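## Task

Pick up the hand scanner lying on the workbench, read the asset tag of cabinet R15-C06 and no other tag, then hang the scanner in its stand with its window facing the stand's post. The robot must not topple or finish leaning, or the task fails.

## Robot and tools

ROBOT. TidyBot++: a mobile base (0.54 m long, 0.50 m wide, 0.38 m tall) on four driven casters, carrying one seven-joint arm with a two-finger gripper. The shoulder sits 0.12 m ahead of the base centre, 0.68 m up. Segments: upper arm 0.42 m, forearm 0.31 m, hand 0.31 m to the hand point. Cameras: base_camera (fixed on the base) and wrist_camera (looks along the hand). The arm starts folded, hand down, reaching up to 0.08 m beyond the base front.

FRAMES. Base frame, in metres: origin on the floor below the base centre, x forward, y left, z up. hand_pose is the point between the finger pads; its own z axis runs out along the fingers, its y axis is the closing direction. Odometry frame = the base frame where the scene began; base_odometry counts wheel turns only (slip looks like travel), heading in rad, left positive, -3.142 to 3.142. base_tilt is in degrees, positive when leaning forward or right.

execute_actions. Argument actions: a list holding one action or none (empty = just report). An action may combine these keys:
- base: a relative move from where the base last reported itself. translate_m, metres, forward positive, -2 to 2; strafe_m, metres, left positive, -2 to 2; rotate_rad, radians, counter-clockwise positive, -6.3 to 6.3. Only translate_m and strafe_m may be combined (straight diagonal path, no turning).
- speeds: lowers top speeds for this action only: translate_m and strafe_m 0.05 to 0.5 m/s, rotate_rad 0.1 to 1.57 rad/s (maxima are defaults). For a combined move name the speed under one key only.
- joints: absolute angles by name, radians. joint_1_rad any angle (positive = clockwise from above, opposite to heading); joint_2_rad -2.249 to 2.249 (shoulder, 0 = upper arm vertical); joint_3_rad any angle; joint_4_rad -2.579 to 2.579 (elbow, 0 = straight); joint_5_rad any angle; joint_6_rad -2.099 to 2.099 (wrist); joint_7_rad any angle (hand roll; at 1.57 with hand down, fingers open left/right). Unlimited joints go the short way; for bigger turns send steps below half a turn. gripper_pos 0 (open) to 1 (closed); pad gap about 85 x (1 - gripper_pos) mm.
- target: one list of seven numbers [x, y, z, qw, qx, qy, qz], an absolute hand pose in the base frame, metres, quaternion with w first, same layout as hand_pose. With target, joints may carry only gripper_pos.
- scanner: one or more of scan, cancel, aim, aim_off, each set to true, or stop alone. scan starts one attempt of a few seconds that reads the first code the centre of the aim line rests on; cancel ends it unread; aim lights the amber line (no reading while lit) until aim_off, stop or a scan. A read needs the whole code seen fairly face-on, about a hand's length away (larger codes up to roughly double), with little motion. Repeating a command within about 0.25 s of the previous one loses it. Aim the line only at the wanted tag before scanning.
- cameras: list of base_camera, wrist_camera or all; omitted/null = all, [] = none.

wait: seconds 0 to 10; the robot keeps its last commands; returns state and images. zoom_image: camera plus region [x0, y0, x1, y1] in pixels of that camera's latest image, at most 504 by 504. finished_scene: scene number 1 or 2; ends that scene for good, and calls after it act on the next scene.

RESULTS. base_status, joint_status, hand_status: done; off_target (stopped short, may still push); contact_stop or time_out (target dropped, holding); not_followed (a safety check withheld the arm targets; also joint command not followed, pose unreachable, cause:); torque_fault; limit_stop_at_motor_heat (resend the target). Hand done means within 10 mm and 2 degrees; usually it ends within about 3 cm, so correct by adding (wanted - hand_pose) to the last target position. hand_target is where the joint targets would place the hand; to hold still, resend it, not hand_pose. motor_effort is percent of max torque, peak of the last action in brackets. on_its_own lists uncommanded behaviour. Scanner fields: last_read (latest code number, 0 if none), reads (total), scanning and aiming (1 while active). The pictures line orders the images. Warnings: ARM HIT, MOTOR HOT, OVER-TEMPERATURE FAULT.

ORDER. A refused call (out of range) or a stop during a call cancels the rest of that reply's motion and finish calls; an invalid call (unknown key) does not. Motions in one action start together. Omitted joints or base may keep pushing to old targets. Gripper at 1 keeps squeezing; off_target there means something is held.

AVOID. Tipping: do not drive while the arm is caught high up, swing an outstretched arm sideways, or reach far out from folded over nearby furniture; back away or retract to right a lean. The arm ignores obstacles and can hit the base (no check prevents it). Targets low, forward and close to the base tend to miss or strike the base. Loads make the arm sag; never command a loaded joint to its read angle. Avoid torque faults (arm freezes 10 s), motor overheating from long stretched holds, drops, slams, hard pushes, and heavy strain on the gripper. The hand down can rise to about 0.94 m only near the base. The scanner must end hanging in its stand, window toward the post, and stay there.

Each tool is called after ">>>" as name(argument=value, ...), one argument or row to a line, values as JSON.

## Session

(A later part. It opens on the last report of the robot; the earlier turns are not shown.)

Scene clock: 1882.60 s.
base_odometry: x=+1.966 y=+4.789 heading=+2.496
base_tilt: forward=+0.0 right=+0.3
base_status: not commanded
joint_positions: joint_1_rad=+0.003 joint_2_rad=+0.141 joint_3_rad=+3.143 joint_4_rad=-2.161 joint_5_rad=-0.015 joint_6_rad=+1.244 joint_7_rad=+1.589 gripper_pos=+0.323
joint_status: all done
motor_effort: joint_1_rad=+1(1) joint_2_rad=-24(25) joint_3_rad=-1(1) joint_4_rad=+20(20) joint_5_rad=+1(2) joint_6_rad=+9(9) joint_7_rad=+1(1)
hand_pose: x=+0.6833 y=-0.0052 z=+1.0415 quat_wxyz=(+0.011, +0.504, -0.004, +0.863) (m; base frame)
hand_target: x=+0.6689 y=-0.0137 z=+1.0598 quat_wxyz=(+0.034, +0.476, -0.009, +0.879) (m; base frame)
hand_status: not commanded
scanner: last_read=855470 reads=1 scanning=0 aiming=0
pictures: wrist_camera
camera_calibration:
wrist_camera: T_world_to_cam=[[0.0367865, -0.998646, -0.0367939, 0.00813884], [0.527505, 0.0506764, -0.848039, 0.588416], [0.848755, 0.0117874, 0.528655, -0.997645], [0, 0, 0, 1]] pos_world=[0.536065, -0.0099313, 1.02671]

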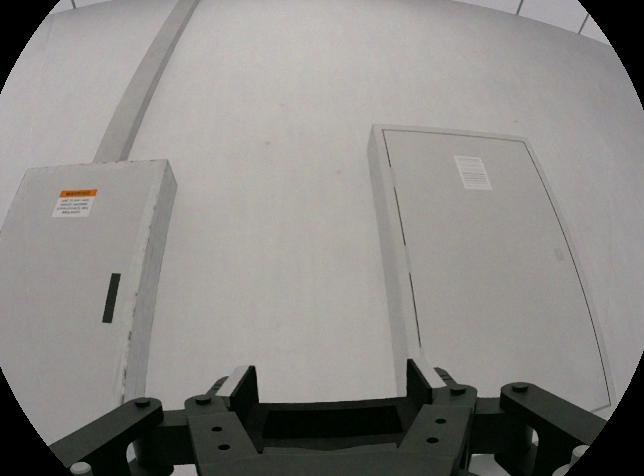

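>>> execute_actions(
  actions=[
    {"joints": {"joint_2_rad": 0.137, "joint_4_rad": -2.177, "joint_6_rad": 1.321}},
  ],
  cameras=["wrist_camera"],
)

>>> zoom_image(
  camera="wrist_camera",
  region=[220, 350, 460, 476],
)

Scene clock: 1885.97 s.
base_odometry: x=+1.966 y=+4.789 heading=+2.496
base_tilt: forward=+0.0 right=+0.3
base_status: not commanded
joint_positions: joint_1_rad=+0.003 joint_2_rad=+0.147 joint_3_rad=+3.143 joint_4_rad=-2.169 joint_5_rad=-0.015 joint_6_rad=+1.258 joint_7_rad=+1.589 gripper_pos=+0.323
joint_status: all done
motor_effort: joint_1_rad=+0(1) joint_2_rad=-24(25) joint_3_rad=-1(1) joint_4_rad=+20(20) joint_5_rad=+1(2) joint_6_rad=+9(9) joint_7_rad=+1(1)
hand_pose: x=+0.6826 y=-0.0053 z=+1.0378 quat_wxyz=(+0.011, +0.504, -0.004, +0.863) (m; base frame)
hand_target: x=+0.6684 y=-0.0137 z=+1.0557 quat_wxyz=(+0.034, +0.477, -0.009, +0.878) (m; base frame)
hand_status: not commanded
scanner: last_read=855470 reads=1 scanning=0 aiming=0
pictures: wrist_camera
camera_calibration:
wrist_camera: T_world_to_cam=[[0.0366303, -0.998657, -0.0366507, 0.00797027], [0.527418, 0.050471, -0.848105, 0.585752], [0.848816, 0.0117361, 0.528558, -0.995064], [0, 0, 0, 1]] pos_world=[0.535398, -0.00992576, 1.02302]

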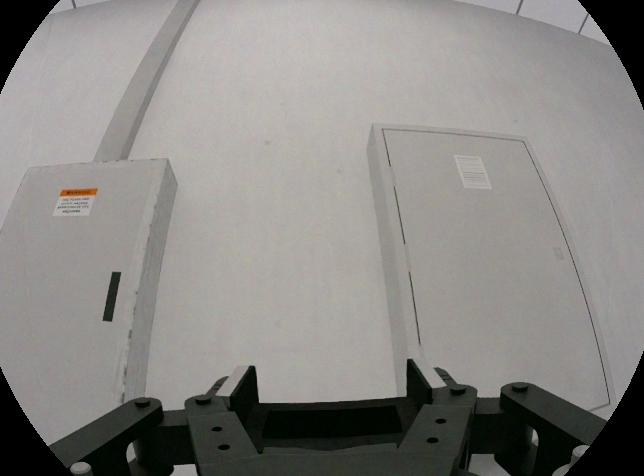

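Scaled by 2.100.

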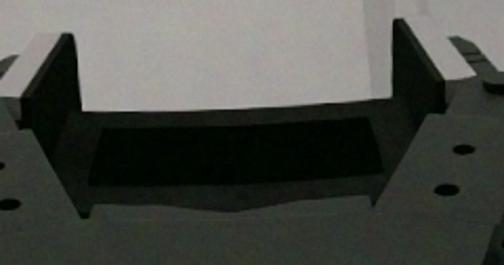

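>>> execute_actions(
  actions=[
    {"joints": {"joint_2_rad": 0.144, "joint_4_rad": -2.187, "joint_6_rad": 1.337}},
  ],
  cameras=["wrist_camera"],
)

>>> zoom_image(
  camera="wrist_camera",
  region=[220, 350, 460, 476],
)

Scene clock: 1893.07 s.
base_odometry: x=+1.966 y=+4.789 heading=+2.496
base_tilt: forward=+0.0 right=+0.3
base_status: not commanded
joint_positions: joint_1_rad=+0.003 joint_2_rad=+0.151 joint_3_rad=+3.143 joint_4_rad=-2.177 joint_5_rad=-0.015 joint_6_rad=+1.277 joint_7_rad=+1.589 gripper_pos=+0.323
joint_status: all done
motor_effort: joint_1_rad=+0(0) joint_2_rad=-24(24) joint_3_rad=-1(1) joint_4_rad=+19(20) joint_5_rad=+0(2) joint_6_rad=+8(9) joint_7_rad=+0(1)
hand_pose: x=+0.6809 y=-0.0053 z=+1.0364 quat_wxyz=(+0.011, +0.502, -0.004, +0.865) (m; base frame)
hand_target: x=+0.6679 y=-0.0138 z=+1.0511 quat_wxyz=(+0.035, +0.477, -0.009, +0.878) (m; base frame)
hand_status: not commanded
scanner: last_read=855470 reads=1 scanning=0 aiming=0
pictures: wrist_camera
camera_calibration:
wrist_camera: T_world_to_cam=[[0.0366495, -0.998674, -0.0361578, 0.0074416], [0.532924, 0.0501395, -0.844676, 0.578158], [0.845369, 0.0116876, 0.534055, -0.996238], [0, 0, 0, 1]] pos_world=[0.533802, -0.00991323, 1.02067]

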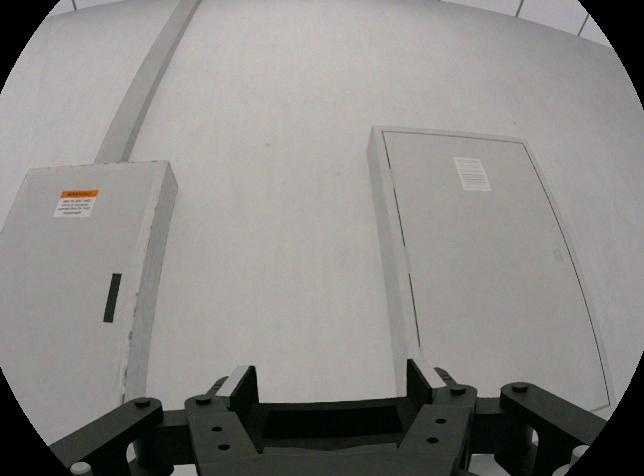

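Scaled by 2.100.

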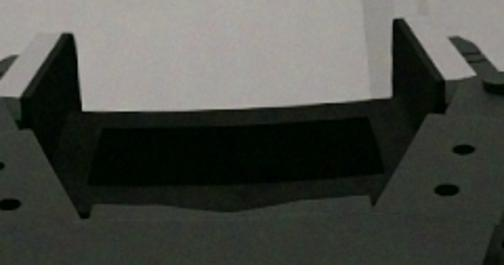

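>>> execute_actions(
  actions=[
    {"joints": {"joint_2_rad": 0.15, "joint_4_rad": -2.197, "joint_6_rad": 1.345}},
  ],
  cameras=["wrist_camera"],
)

>>> zoom_image(
  camera="wrist_camera",
  region=[220, 350, 460, 476],
)

Scene clock: 1898.47 s.
base_odometry: x=+1.966 y=+4.789 heading=+2.496
base_tilt: forward=+0.0 right=+0.3
base_status: not commanded
joint_positions: joint_1_rad=+0.003 joint_2_rad=+0.153 joint_3_rad=+3.143 joint_4_rad=-2.182 joint_5_rad=-0.015 joint_6_rad=+1.289 joint_7_rad=+1.589 gripper_pos=+0.323
joint_status: all done
motor_effort: joint_1_rad=+0(1) joint_2_rad=-23(24) joint_3_rad=-1(1) joint_4_rad=+18(19) joint_5_rad=+1(1) joint_6_rad=+8(8) joint_7_rad=+1(1)
hand_pose: x=+0.6795 y=-0.0053 z=+1.0359 quat_wxyz=(+0.011, +0.500, -0.004, +0.866) (m; base frame)
hand_target: x=+0.6682 y=-0.0138 z=+1.0450 quat_wxyz=(+0.035, +0.481, -0.009, +0.876) (m; base frame)
hand_status: not commanded
scanner: last_read=855470 reads=1 scanning=0 aiming=0
pictures: wrist_camera
camera_calibration:
wrist_camera: T_world_to_cam=[[0.0366875, -0.998684, -0.035842, 0.00711481], [0.536778, 0.0499465, -0.842244, 0.573351], [0.842925, 0.0116607, 0.537904, -0.997092], [0, 0, 0, 1]] pos_world=[0.53245, -0.00990467, 1.0195]

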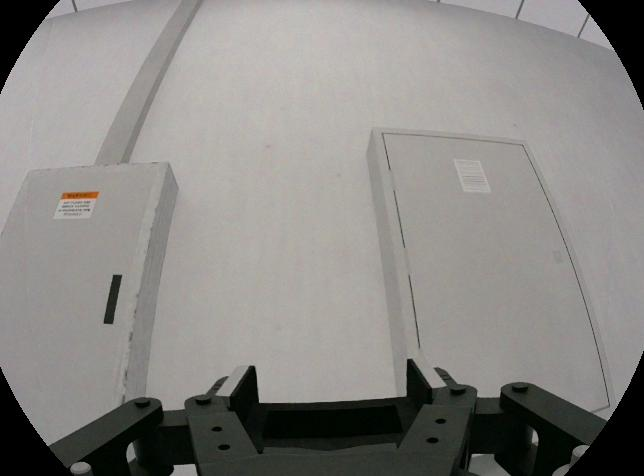

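Scaled by 2.100.

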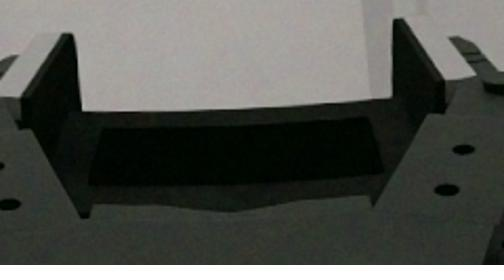

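>>> execute_actions(
  actions=[
    {"joints": {"joint_2_rad": 0.154, "joint_4_rad": -2.207, "joint_6_rad": 1.34}},
  ],
  cameras=["wrist_camera"],
)

>>> zoom_image(
  camera="wrist_camera",
  region=[220, 350, 460, 476],
)

Scene clock: 1919.87 s.
base_odometry: x=+1.966 y=+4.789 heading=+2.496
base_tilt: forward=+0.0 right=+0.3
base_status: not commanded
joint_positions: joint_1_rad=+0.003 joint_2_rad=+0.153 joint_3_rad=+3.143 joint_4_rad=-2.184 joint_5_rad=-0.015 joint_6_rad=+1.292 joint_7_rad=+1.589 gripper_pos=+0.323
joint_status: all done
motor_effort: joint_1_rad=+0(1) joint_2_rad=-22(24) joint_3_rad=-1(1) joint_4_rad=+17(19) joint_5_rad=+0(1) joint_6_rad=+6(7) joint_7_rad=+0(1)
hand_pose: x=+0.6791 y=-0.0053 z=+1.0356 quat_wxyz=(+0.011, +0.499, -0.003, +0.866) (m; base frame)
hand_target: x=+0.6699 y=-0.0138 z=+1.0366 quat_wxyz=(+0.035, +0.489, -0.008, +0.872) (m; base frame)
hand_status: not commanded
scanner: last_read=855470 reads=1 scanning=0 aiming=0
pictures: wrist_camera
camera_calibration:
wrist_camera: T_world_to_cam=[[0.036608, -0.998693, -0.0356641, 0.00698979], [0.537272, 0.0497605, -0.84194, 0.572706], [0.842614, 0.0116604, 0.538391, -0.996867], [0, 0, 0, 1]] pos_world=[0.532019, -0.00989366, 1.01914]

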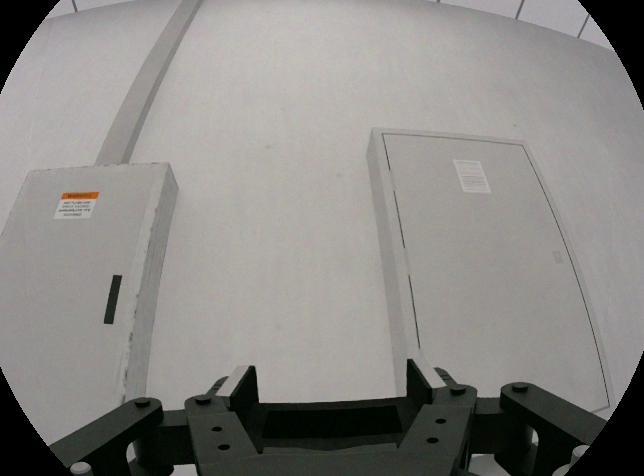

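Scaled by 2.100.

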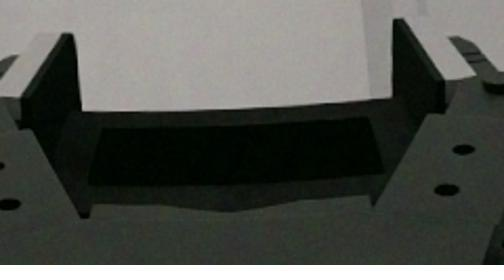

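>>> execute_actions(
  actions=[
    {"joints": {"joint_2_rad": 0.148, "joint_4_rad": -2.19, "joint_6_rad": 1.345}},
  ],
  cameras=[],
)

Scene clock: 1926.40 s.
base_odometry: x=+1.966 y=+4.789 heading=+2.496
base_tilt: forward=+0.0 right=+0.3
base_status: not commanded
joint_positions: joint_1_rad=+0.003 joint_2_rad=+0.153 joint_3_rad=+3.143 joint_4_rad=-2.184 joint_5_rad=-0.015 joint_6_rad=+1.292 joint_7_rad=+1.589 gripper_pos=+0.323
joint_status: all done
motor_effort: joint_1_rad=+0(1) joint_2_rad=-23(23) joint_3_rad=-1(1) joint_4_rad=+17(18) joint_5_rad=+1(1) joint_6_rad=+7(7) joint_7_rad=+0(1)
hand_pose: x=+0.6790 y=-0.0053 z=+1.0357 quat_wxyz=(+0.011, +0.499, -0.003, +0.866) (m; base frame)
hand_target: x=+0.6679 y=-0.0138 z=+1.0495 quat_wxyz=(+0.035, +0.477, -0.009, +0.878) (m; base frame)
hand_status: not commanded
scanner: last_read=855470 reads=1 scanning=0 aiming=0
pictures: none
No camera images: "cameras" was empty.

>>> execute_actions(
  actions=[
    {"joints": {"gripper_pos": 0.15}},
  ],
  cameras=["wrist_camera"],
)

>>> zoom_image(
  camera="wrist_camera",
  region=[200, 330, 460, 476],
)

Scene clock: 1931.40 s.
base_odometry: x=+1.966 y=+4.789 heading=+2.496
base_tilt: forward=+0.0 right=+0.3
base_status: not commanded
joint_positions: joint_1_rad=+0.003 joint_2_rad=+0.153 joint_3_rad=+3.143 joint_4_rad=-2.184 joint_5_rad=-0.015 joint_6_rad=+1.293 joint_7_rad=+1.589 gripper_pos=+0.150
joint_status: all done
motor_effort: joint_1_rad=+0(1) joint_2_rad=-21(23) joint_3_rad=-1(1) joint_4_rad=+17(18) joint_5_rad=+1(2) joint_6_rad=+7(7) joint_7_rad=+1(1)
hand_pose: x=+0.6788 y=-0.0053 z=+1.0360 quat_wxyz=(+0.011, +0.499, -0.003, +0.867) (m; base frame)
hand_target: x=+0.6679 y=-0.0138 z=+1.0495 quat_wxyz=(+0.035, +0.477, -0.009, +0.878) (m; base frame)
hand_status: not commanded
scanner: last_read=855470 reads=1 scanning=0 aiming=0
pictures: wrist_camera
camera_calibration:
wrist_camera: T_world_to_cam=[[0.0366429, -0.998696, -0.0355607, 0.0068845], [0.538722, 0.0497123, -0.841015, 0.571298], [0.841686, 0.0116599, 0.539841, -0.997764], [0, 0, 0, 1]] pos_world=[0.531781, -0.00989118, 1.01935]

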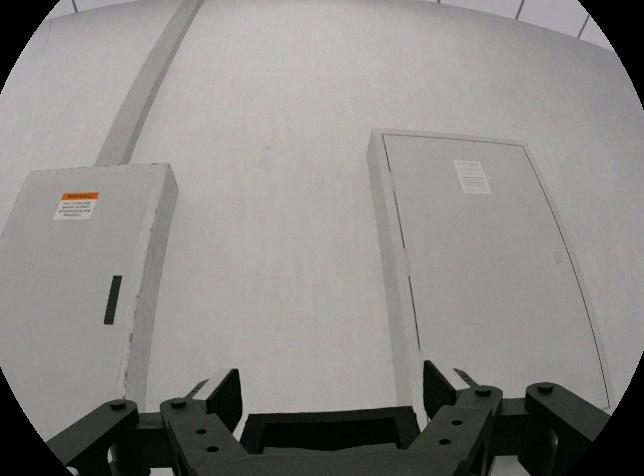

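Scaled by 1.938.

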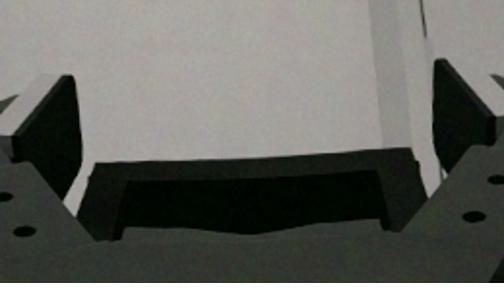

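>>> execute_actions(
  actions=[
    {"joints": {"gripper_pos": 0.0}},
  ],
  cameras=[],
)

>>> execute_actions(
  actions=[
    {"base": {"translate_m": -0.12}, "speeds": {"translate_m": 0.12}},
  ],
  cameras=["wrist_camera"],
)

>>> zoom_image(
  camera="wrist_camera",
  region=[180, 300, 500, 476],
)

Scene clock: 1941.57 s.
base_odometry: x=+1.966 y=+4.789 heading=+2.496
base_tilt: forward=+0.0 right=+0.3
base_status: not commanded
joint_positions: joint_1_rad=+0.003 joint_2_rad=+0.153 joint_3_rad=+3.143 joint_4_rad=-2.184 joint_5_rad=-0.015 joint_6_rad=+1.293 joint_7_rad=+1.589 gripper_pos=+0.000
joint_status: all done
motor_effort: joint_1_rad=+0(0) joint_2_rad=-22(22) joint_3_rad=-1(1) joint_4_rad=+17(18) joint_5_rad=+1(1) joint_6_rad=+7(7) joint_7_rad=+1(1)
hand_pose: x=+0.6788 y=-0.0053 z=+1.0361 quat_wxyz=(+0.011, +0.499, -0.003, +0.867) (m; base frame)
hand_target: x=+0.6679 y=-0.0138 z=+1.0495 quat_wxyz=(+0.035, +0.477, -0.009, +0.878) (m; base frame)
hand_status: not commanded
scanner: last_read=855470 reads=1 scanning=0 aiming=0
pictures: none
No camera images: "cameras" was empty.

Scene clock: 1943.17 s.
base_odometry: x=+2.062 y=+4.716 heading=+2.496
base_tilt: forward=+0.0 right=+0.3
base_status: done
joint_positions: joint_1_rad=+0.003 joint_2_rad=+0.155 joint_3_rad=+3.143 joint_4_rad=-2.184 joint_5_rad=-0.015 joint_6_rad=+1.295 joint_7_rad=+1.589 gripper_pos=+0.000
joint_status: not commanded
motor_effort: joint_1_rad=+0(1) joint_2_rad=-22(24) joint_3_rad=-1(1) joint_4_rad=+17(18) joint_5_rad=+1(2) joint_6_rad=+6(7) joint_7_rad=+1(1)
hand_pose: x=+0.6791 y=-0.0053 z=+1.0356 quat_wxyz=(+0.011, +0.499, -0.003, +0.867) (m; base frame)
hand_target: x=+0.6679 y=-0.0138 z=+1.0495 quat_wxyz=(+0.035, +0.477, -0.009, +0.878) (m; base frame)
hand_status: not commanded
scanner: last_read=855470 reads=1 scanning=0 aiming=0
pictures: wrist_camera
camera_calibration:
wrist_camera: T_world_to_cam=[[0.0366285, -0.998697, -0.0355444, 0.00685088], [0.538727, 0.0496909, -0.841014, 0.570808], [0.841684, 0.0116564, 0.539845, -0.997779], [0, 0, 0, 1]] pos_world=[0.532054, -0.00989152, 1.01895]

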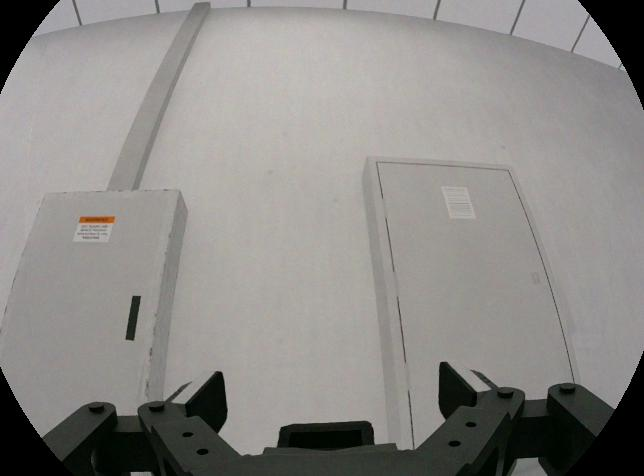

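Scaled by 1.575.

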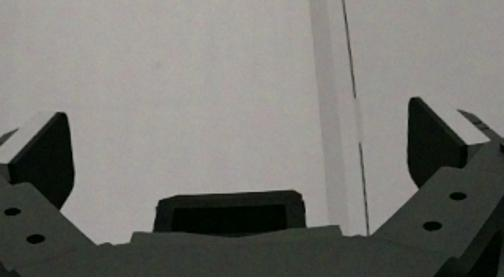

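>>> execute_actions(
  actions=[
    {"base": {"translate_m": -0.1}, "speeds": {"translate_m": 0.25}, "joints": {"joint_2_rad": -0.42, "joint_4_rad": -1.97, "joint_6_rad": -0.1}},
  ],
  cameras=["wrist_camera"],
)

>>> zoom_image(
  camera="wrist_camera",
  region=[240, 220, 440, 400],
)

Scene clock: 1951.07 s.
base_odometry: x=+2.142 y=+4.656 heading=+2.496
base_tilt: forward=+0.0 right=+0.3
base_status: done
joint_positions: joint_1_rad=+0.003 joint_2_rad=-0.414 joint_3_rad=+3.143 joint_4_rad=-1.984 joint_5_rad=-0.015 joint_6_rad=-0.051 joint_7_rad=+1.589 gripper_pos=+0.000
joint_status: all done
motor_effort: joint_1_rad=+0(1) joint_2_rad=-6(25) joint_3_rad=+0(1) joint_4_rad=+22(23) joint_5_rad=+1(2) joint_6_rad=+8(9) joint_7_rad=+1(1)
hand_pose: x=+0.5750 y=-0.0005 z=+1.0514 quat_wxyz=(+0.002, +0.725, +0.000, +0.689) (m; base frame)
hand_target: x=+0.5720 y=+0.0029 z=+1.0480 quat_wxyz=(+0.003, +0.734, +0.007, +0.679) (m; base frame)
hand_status: not commanded
scanner: last_read=855470 reads=1 scanning=0 aiming=0
pictures: wrist_camera
camera_calibration:
wrist_camera: T_world_to_cam=[[0.024731, -0.997635, -0.0641352, 0.0528797], [-0.00828526, 0.0639481, -0.997919, 1.11938], [0.99966, 0.0252109, -0.00668416, -0.434948], [0, 0, 0, 1]] pos_world=[0.442767, -0.00786211, 1.11753]

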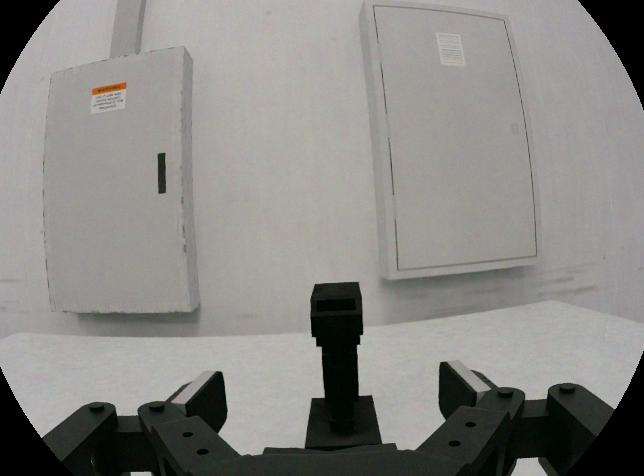

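Scaled by 2.520.

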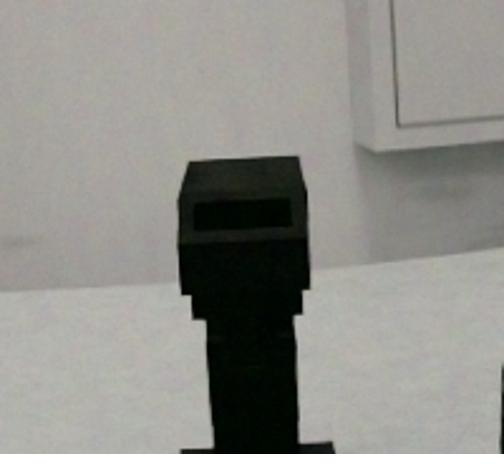

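>>> zoom_image(
  camera="wrist_camera",
  region=[295, 270, 385, 360],
)

>>> zoom_image(
  camera="wrist_camera",
  region=[290, 350, 390, 450],
)

Scaled by 5.600.

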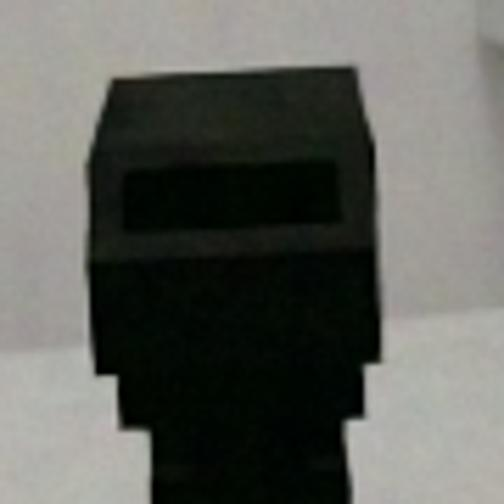

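Scaled by 5.040.

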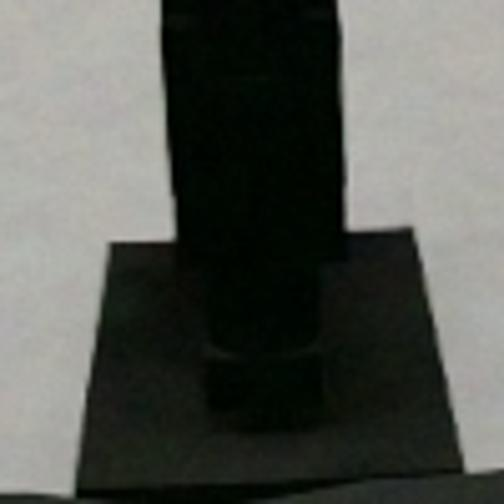

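>>> execute_actions(
  actions=[
    {"joints": {"joint_2_rad": -0.348, "joint_4_rad": -2.375, "joint_6_rad": 0.49}},
  ],
  cameras=["wrist_camera"],
)

>>> zoom_image(
  camera="wrist_camera",
  region=[290, 180, 390, 280],
)

>>> zoom_image(
  camera="wrist_camera",
  region=[240, 180, 440, 380],
)

Scene clock: 1998.00 s.
base_odometry: x=+2.142 y=+4.656 heading=+2.496
base_tilt: forward=+0.0 right=+0.3
base_status: not commanded
joint_positions: joint_1_rad=+0.003 joint_2_rad=-0.357 joint_3_rad=+3.143 joint_4_rad=-2.355 joint_5_rad=-0.015 joint_6_rad=+0.434 joint_7_rad=+1.589 gripper_pos=+0.000
joint_status: all done
motor_effort: joint_1_rad=+0(0) joint_2_rad=-7(8) joint_3_rad=+0(1) joint_4_rad=+21(23) joint_5_rad=+1(2) joint_6_rad=+8(9) joint_7_rad=+0(1)
hand_pose: x=+0.5695 y=-0.0026 z=+0.9476 quat_wxyz=(+0.005, +0.705, -0.002, +0.709) (m; base frame)
hand_target: x=+0.5688 y=-0.0060 z=+0.9492 quat_wxyz=(+0.015, +0.695, -0.001, +0.719) (m; base frame)
hand_status: not commanded
scanner: last_read=855470 reads=1 scanning=0 aiming=0
pictures: wrist_camera
camera_calibration:
wrist_camera: T_world_to_cam=[[0.0214169, -0.997906, -0.0610329, 0.0432763], [0.048753, 0.0620167, -0.996884, 0.982465], [0.998581, 0.0183746, 0.0499791, -0.483156], [0, 0, 0, 1]] pos_world=[0.433645, -0.00886573, 1.00619]

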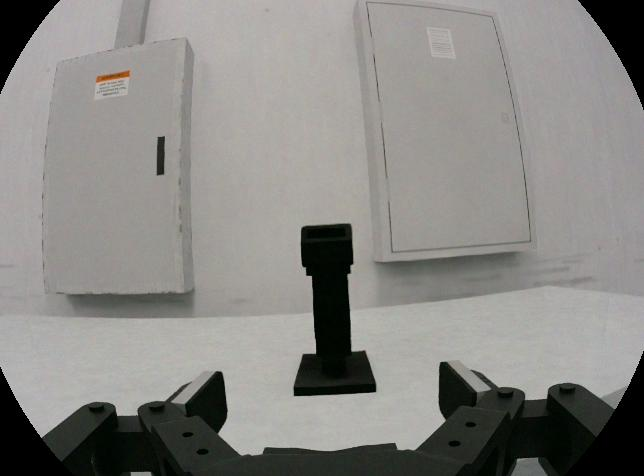

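Scaled by 5.040.

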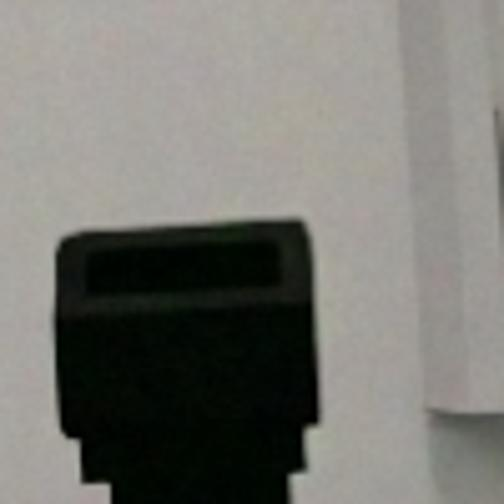

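Scaled by 2.520.

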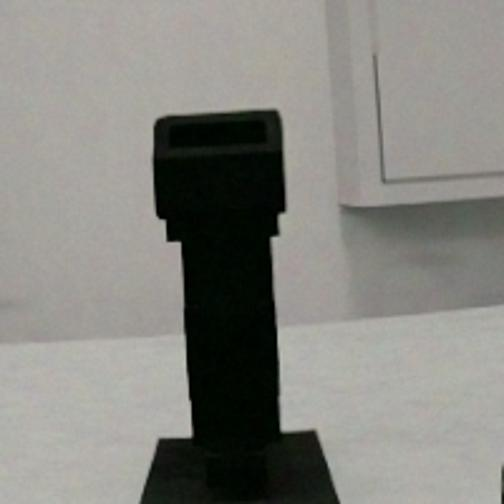

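>>> zoom_image(
  camera="wrist_camera",
  region=[285, 330, 385, 410],
)

>>> zoom_image(
  camera="wrist_camera",
  region=[295, 215, 365, 285],
)

>>> zoom_image(
  camera="wrist_camera",
  region=[310, 340, 360, 390],
)

Scaled by 5.040.

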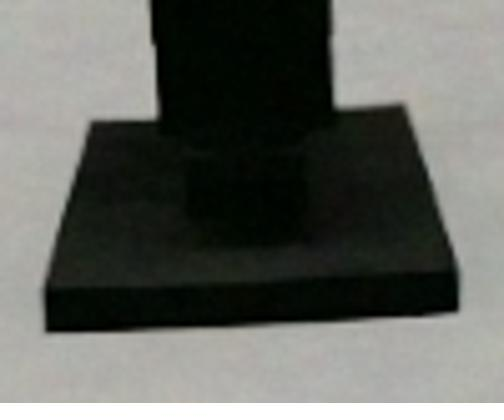

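Scaled by 7.200.

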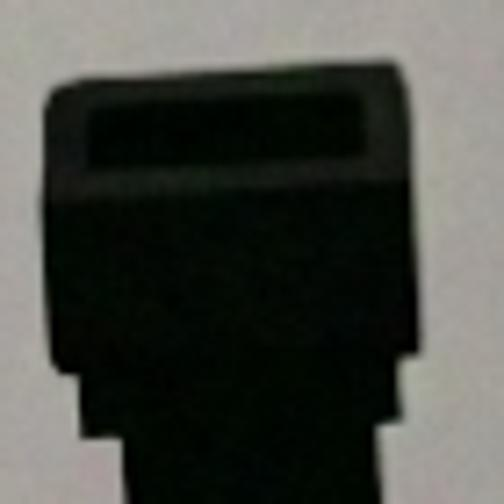

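Scaled by 10.080.

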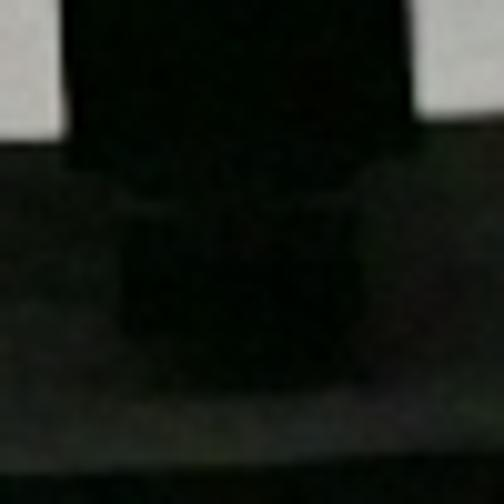

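>>> execute_actions(
  actions=[
    {"joints": {"joint_4_rad": -2.447, "joint_6_rad": 0.577}},
  ],
  cameras=["wrist_camera"],
)

>>> zoom_image(
  camera="wrist_camera",
  region=[290, 190, 370, 270],
)

>>> zoom_image(
  camera="wrist_camera",
  region=[285, 310, 385, 400],
)

Scene clock: 2041.00 s.
base_odometry: x=+2.142 y=+4.656 heading=+2.496
base_tilt: forward=+0.0 right=+0.3
base_status: not commanded
joint_positions: joint_1_rad=+0.003 joint_2_rad=-0.357 joint_3_rad=+3.143 joint_4_rad=-2.431 joint_5_rad=-0.015 joint_6_rad=+0.523 joint_7_rad=+1.589 gripper_pos=+0.000
joint_status: all done
motor_effort: joint_1_rad=+0(0) joint_2_rad=-6(7) joint_3_rad=+0(1) joint_4_rad=+21(22) joint_5_rad=+1(2) joint_6_rad=+8(8) joint_7_rad=+0(1)
hand_pose: x=+0.5587 y=-0.0029 z=+0.9303 quat_wxyz=(+0.006, +0.700, -0.002, +0.714) (m; base frame)
hand_target: x=+0.5579 y=-0.0071 z=+0.9339 quat_wxyz=(+0.017, +0.690, -0.002, +0.724) (m; base frame)
hand_status: not commanded
scanner: last_read=855470 reads=1 scanning=0 aiming=0
pictures: wrist_camera
camera_calibration:
wrist_camera: T_world_to_cam=[[0.0210493, -0.997969, -0.0601161, 0.0414994], [0.0619349, 0.0613155, -0.996195, 0.957747], [0.997858, 0.0172459, 0.0630998, -0.483302], [0, 0, 0, 1]] pos_world=[0.422075, -0.00897467, 0.987094]

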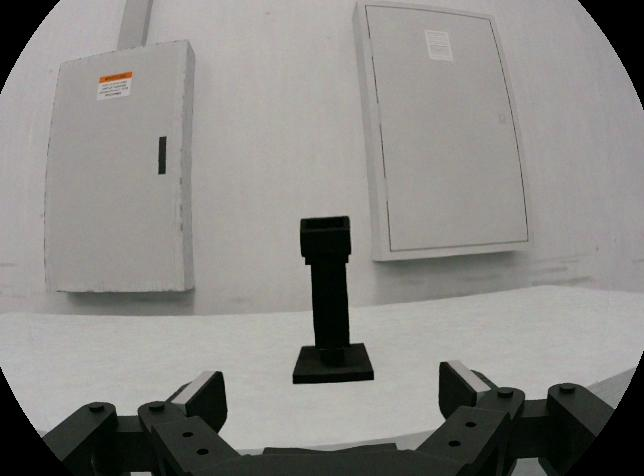

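Scaled by 6.300.

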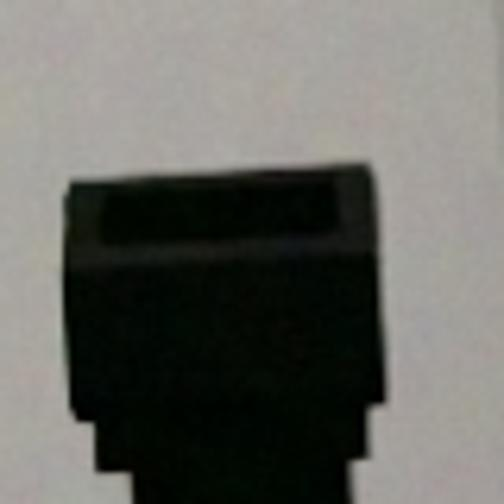

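Scaled by 5.040.

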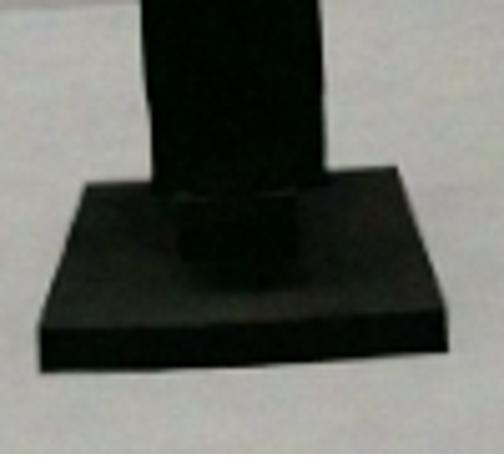

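>>> execute_actions(
  actions=[
    {"joints": {"joint_4_rad": -2.51, "joint_6_rad": 0.64}},
  ],
  cameras=["wrist_camera"],
)

>>> zoom_image(
  camera="wrist_camera",
  region=[290, 190, 370, 270],
)

>>> zoom_image(
  camera="wrist_camera",
  region=[295, 235, 325, 265],
)

>>> zoom_image(
  camera="wrist_camera",
  region=[330, 235, 360, 265],
)

>>> zoom_image(
  camera="wrist_camera",
  region=[285, 310, 385, 400],
)

Scene clock: 2056.20 s.
base_odometry: x=+2.142 y=+4.656 heading=+2.496
base_tilt: forward=+0.0 right=+0.3
base_status: not commanded
joint_positions: joint_1_rad=+0.003 joint_2_rad=-0.357 joint_3_rad=+3.143 joint_4_rad=-2.495 joint_5_rad=-0.015 joint_6_rad=+0.587 joint_7_rad=+1.589 gripper_pos=+0.000
joint_status: all done
motor_effort: joint_1_rad=+0(1) joint_2_rad=-6(7) joint_3_rad=+0(1) joint_4_rad=+20(22) joint_5_rad=+1(2) joint_6_rad=+8(8) joint_7_rad=+0(1)
hand_pose: x=+0.5485 y=-0.0031 z=+0.9132 quat_wxyz=(+0.006, +0.700, -0.002, +0.714) (m; base frame)
hand_target: x=+0.5473 y=-0.0079 z=+0.9171 quat_wxyz=(+0.019, +0.690, -0.003, +0.724) (m; base frame)
hand_status: not commanded
scanner: last_read=855470 reads=1 scanning=0 aiming=0
pictures: wrist_camera
camera_calibration:
wrist_camera: T_world_to_cam=[[0.0202653, -0.998014, -0.0596391, 0.0404852], [0.0621736, 0.0607939, -0.996212, 0.941209], [0.99786, 0.0164806, 0.0632821, -0.472209], [0, 0, 0, 1]] pos_world=[0.41186, -0.00903266, 0.969941]

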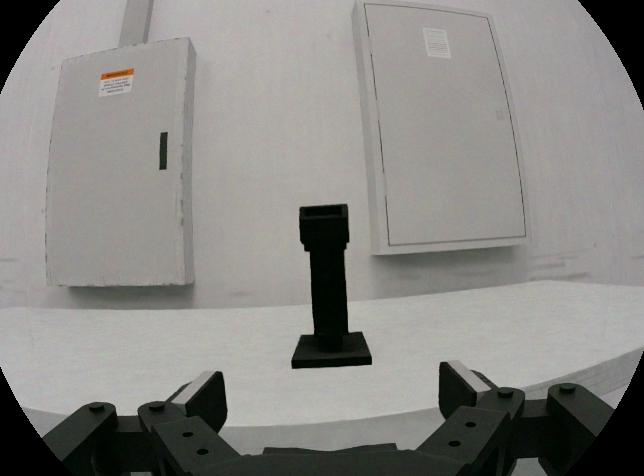

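Scaled by 6.300.

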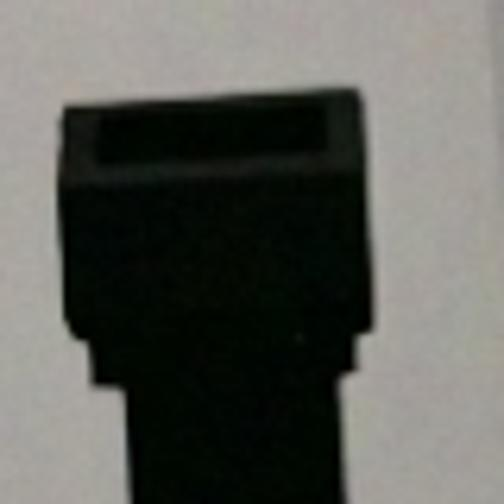

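Scaled by 16.800.

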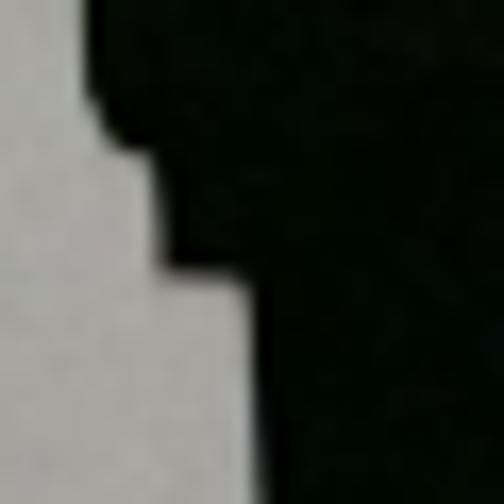

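Scaled by 16.800.

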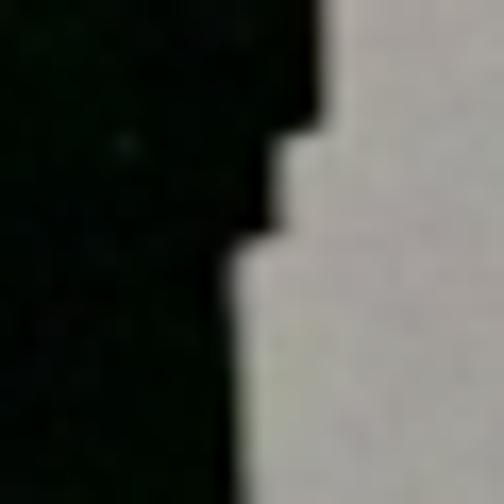

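Scaled by 5.040.

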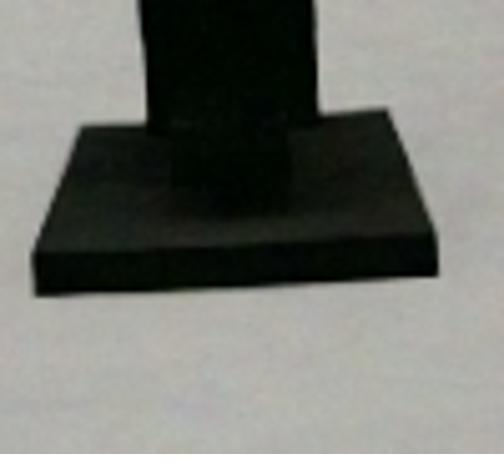

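>>> execute_actions(
  actions=[],
)

Scene clock: 2063.60 s.
base_odometry: x=+2.142 y=+4.656 heading=+2.496
base_tilt: forward=+0.0 right=+0.3
base_status: not commanded
joint_positions: joint_1_rad=+0.003 joint_2_rad=-0.357 joint_3_rad=+3.143 joint_4_rad=-2.495 joint_5_rad=-0.015 joint_6_rad=+0.587 joint_7_rad=+1.589 gripper_pos=+0.000
joint_status: all done
motor_effort: joint_1_rad=+0(1) joint_2_rad=-6(7) joint_3_rad=+0(1) joint_4_rad=+20(22) joint_5_rad=+1(2) joint_6_rad=+8(8) joint_7_rad=+1(1)
hand_pose: x=+0.5485 y=-0.0031 z=+0.9132 quat_wxyz=(+0.006, +0.700, -0.002, +0.714) (m; base frame)
hand_target: x=+0.5473 y=-0.0079 z=+0.9171 quat_wxyz=(+0.019, +0.690, -0.003, +0.724) (m; base frame)
hand_status: not commanded
scanner: last_read=855470 reads=1 scanning=0 aiming=0
pictures: base_camera, wrist_camera
camera_calibration:
wrist_camera: T_world_to_cam=[[0.020267, -0.998014, -0.0596378, 0.0404836], [0.0622074, 0.0607932, -0.99621, 0.941199], [0.997857, 0.0164803, 0.063316, -0.47224], [0, 0, 0, 1]] pos_world=[0.411858, -0.00903264, 0.969947]

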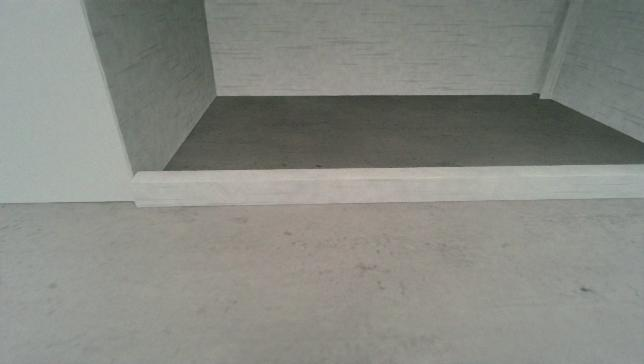

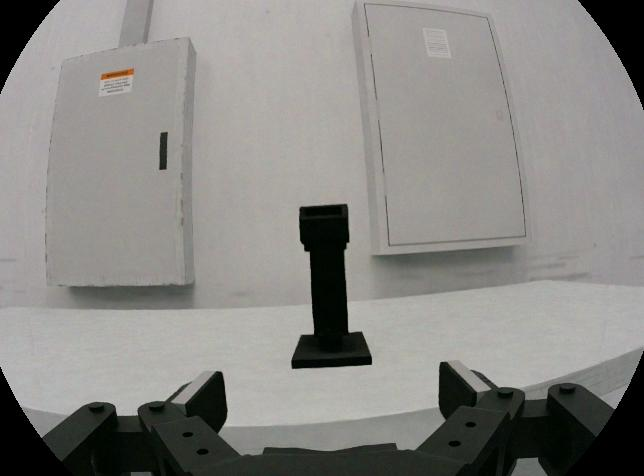

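>>> zoom_image(
  camera="wrist_camera",
  region=[260, 180, 400, 390],
)

Scaled by 2.400.

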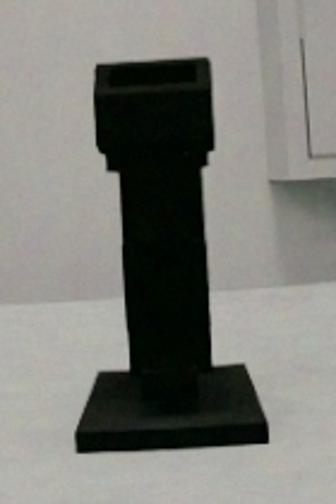

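>>> execute_actions(
  actions=[
    {"scanner": {"aim": true}},
  ],
  cameras=["wrist_camera"],
)

>>> zoom_image(
  camera="wrist_camera",
  region=[200, 130, 450, 390],
)

Scene clock: 2069.23 s.
base_odometry: x=+2.142 y=+4.656 heading=+2.496
base_tilt: forward=+0.0 right=+0.3
base_status: not commanded
joint_positions: joint_1_rad=+0.003 joint_2_rad=-0.357 joint_3_rad=+3.143 joint_4_rad=-2.495 joint_5_rad=-0.015 joint_6_rad=+0.587 joint_7_rad=+1.589 gripper_pos=+0.000
joint_status: not commanded
motor_effort: joint_1_rad=+0(0) joint_2_rad=-6(6) joint_3_rad=+0(1) joint_4_rad=+20(20) joint_5_rad=+1(1) joint_6_rad=+8(8) joint_7_rad=+0(1)
hand_pose: x=+0.5485 y=-0.0031 z=+0.9132 quat_wxyz=(+0.006, +0.700, -0.002, +0.714) (m; base frame)
hand_target: x=+0.5473 y=-0.0079 z=+0.9171 quat_wxyz=(+0.019, +0.690, -0.003, +0.724) (m; base frame)
hand_status: not commanded
scanner: last_read=855470 reads=1 scanning=0 aiming=1
pictures: wrist_camera
camera_calibration:
wrist_camera: T_world_to_cam=[[0.0202678, -0.998014, -0.0596372, 0.0404829], [0.0622254, 0.060793, -0.996209, 0.941194], [0.997856, 0.01648, 0.0633339, -0.472256], [0, 0, 0, 1]] pos_world=[0.411857, -0.00903268, 0.96995]

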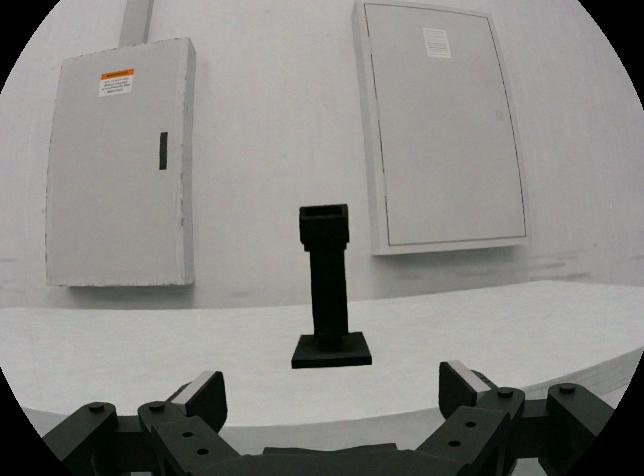

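Scaled by 1.938.

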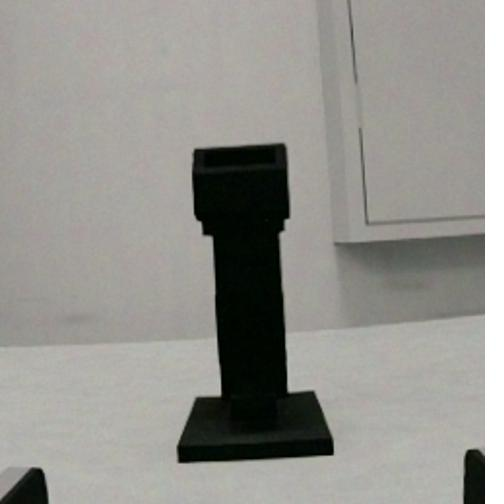

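>>> execute_actions(
  actions=[
    {"scanner": {"aim_off": true}},
  ],
  cameras=[],
)

>>> finished_scene(
  scene=2,
)

Scene clock: 2072.97 s.
base_odometry: x=+2.142 y=+4.656 heading=+2.496
base_tilt: forward=+0.0 right=+0.3
base_status: not commanded
joint_positions: joint_1_rad=+0.003 joint_2_rad=-0.357 joint_3_rad=+3.143 joint_4_rad=-2.495 joint_5_rad=-0.015 joint_6_rad=+0.587 joint_7_rad=+1.589 gripper_pos=+0.000
joint_status: not commanded
motor_effort: joint_1_rad=+1(1) joint_2_rad=-6(6) joint_3_rad=-1(1) joint_4_rad=+20(20) joint_5_rad=+1(1) joint_6_rad=+8(8) joint_7_rad=+1(1)
hand_pose: x=+0.5485 y=-0.0031 z=+0.9132 quat_wxyz=(+0.006, +0.700, -0.002, +0.714) (m; base frame)
hand_target: x=+0.5473 y=-0.0079 z=+0.9171 quat_wxyz=(+0.019, +0.690, -0.003, +0.724) (m; base frame)
hand_status: not commanded
scanner: last_read=855470 reads=1 scanning=0 aiming=0
pictures: none
No camera images: "cameras" was empty.

The scene is finished: the task was done.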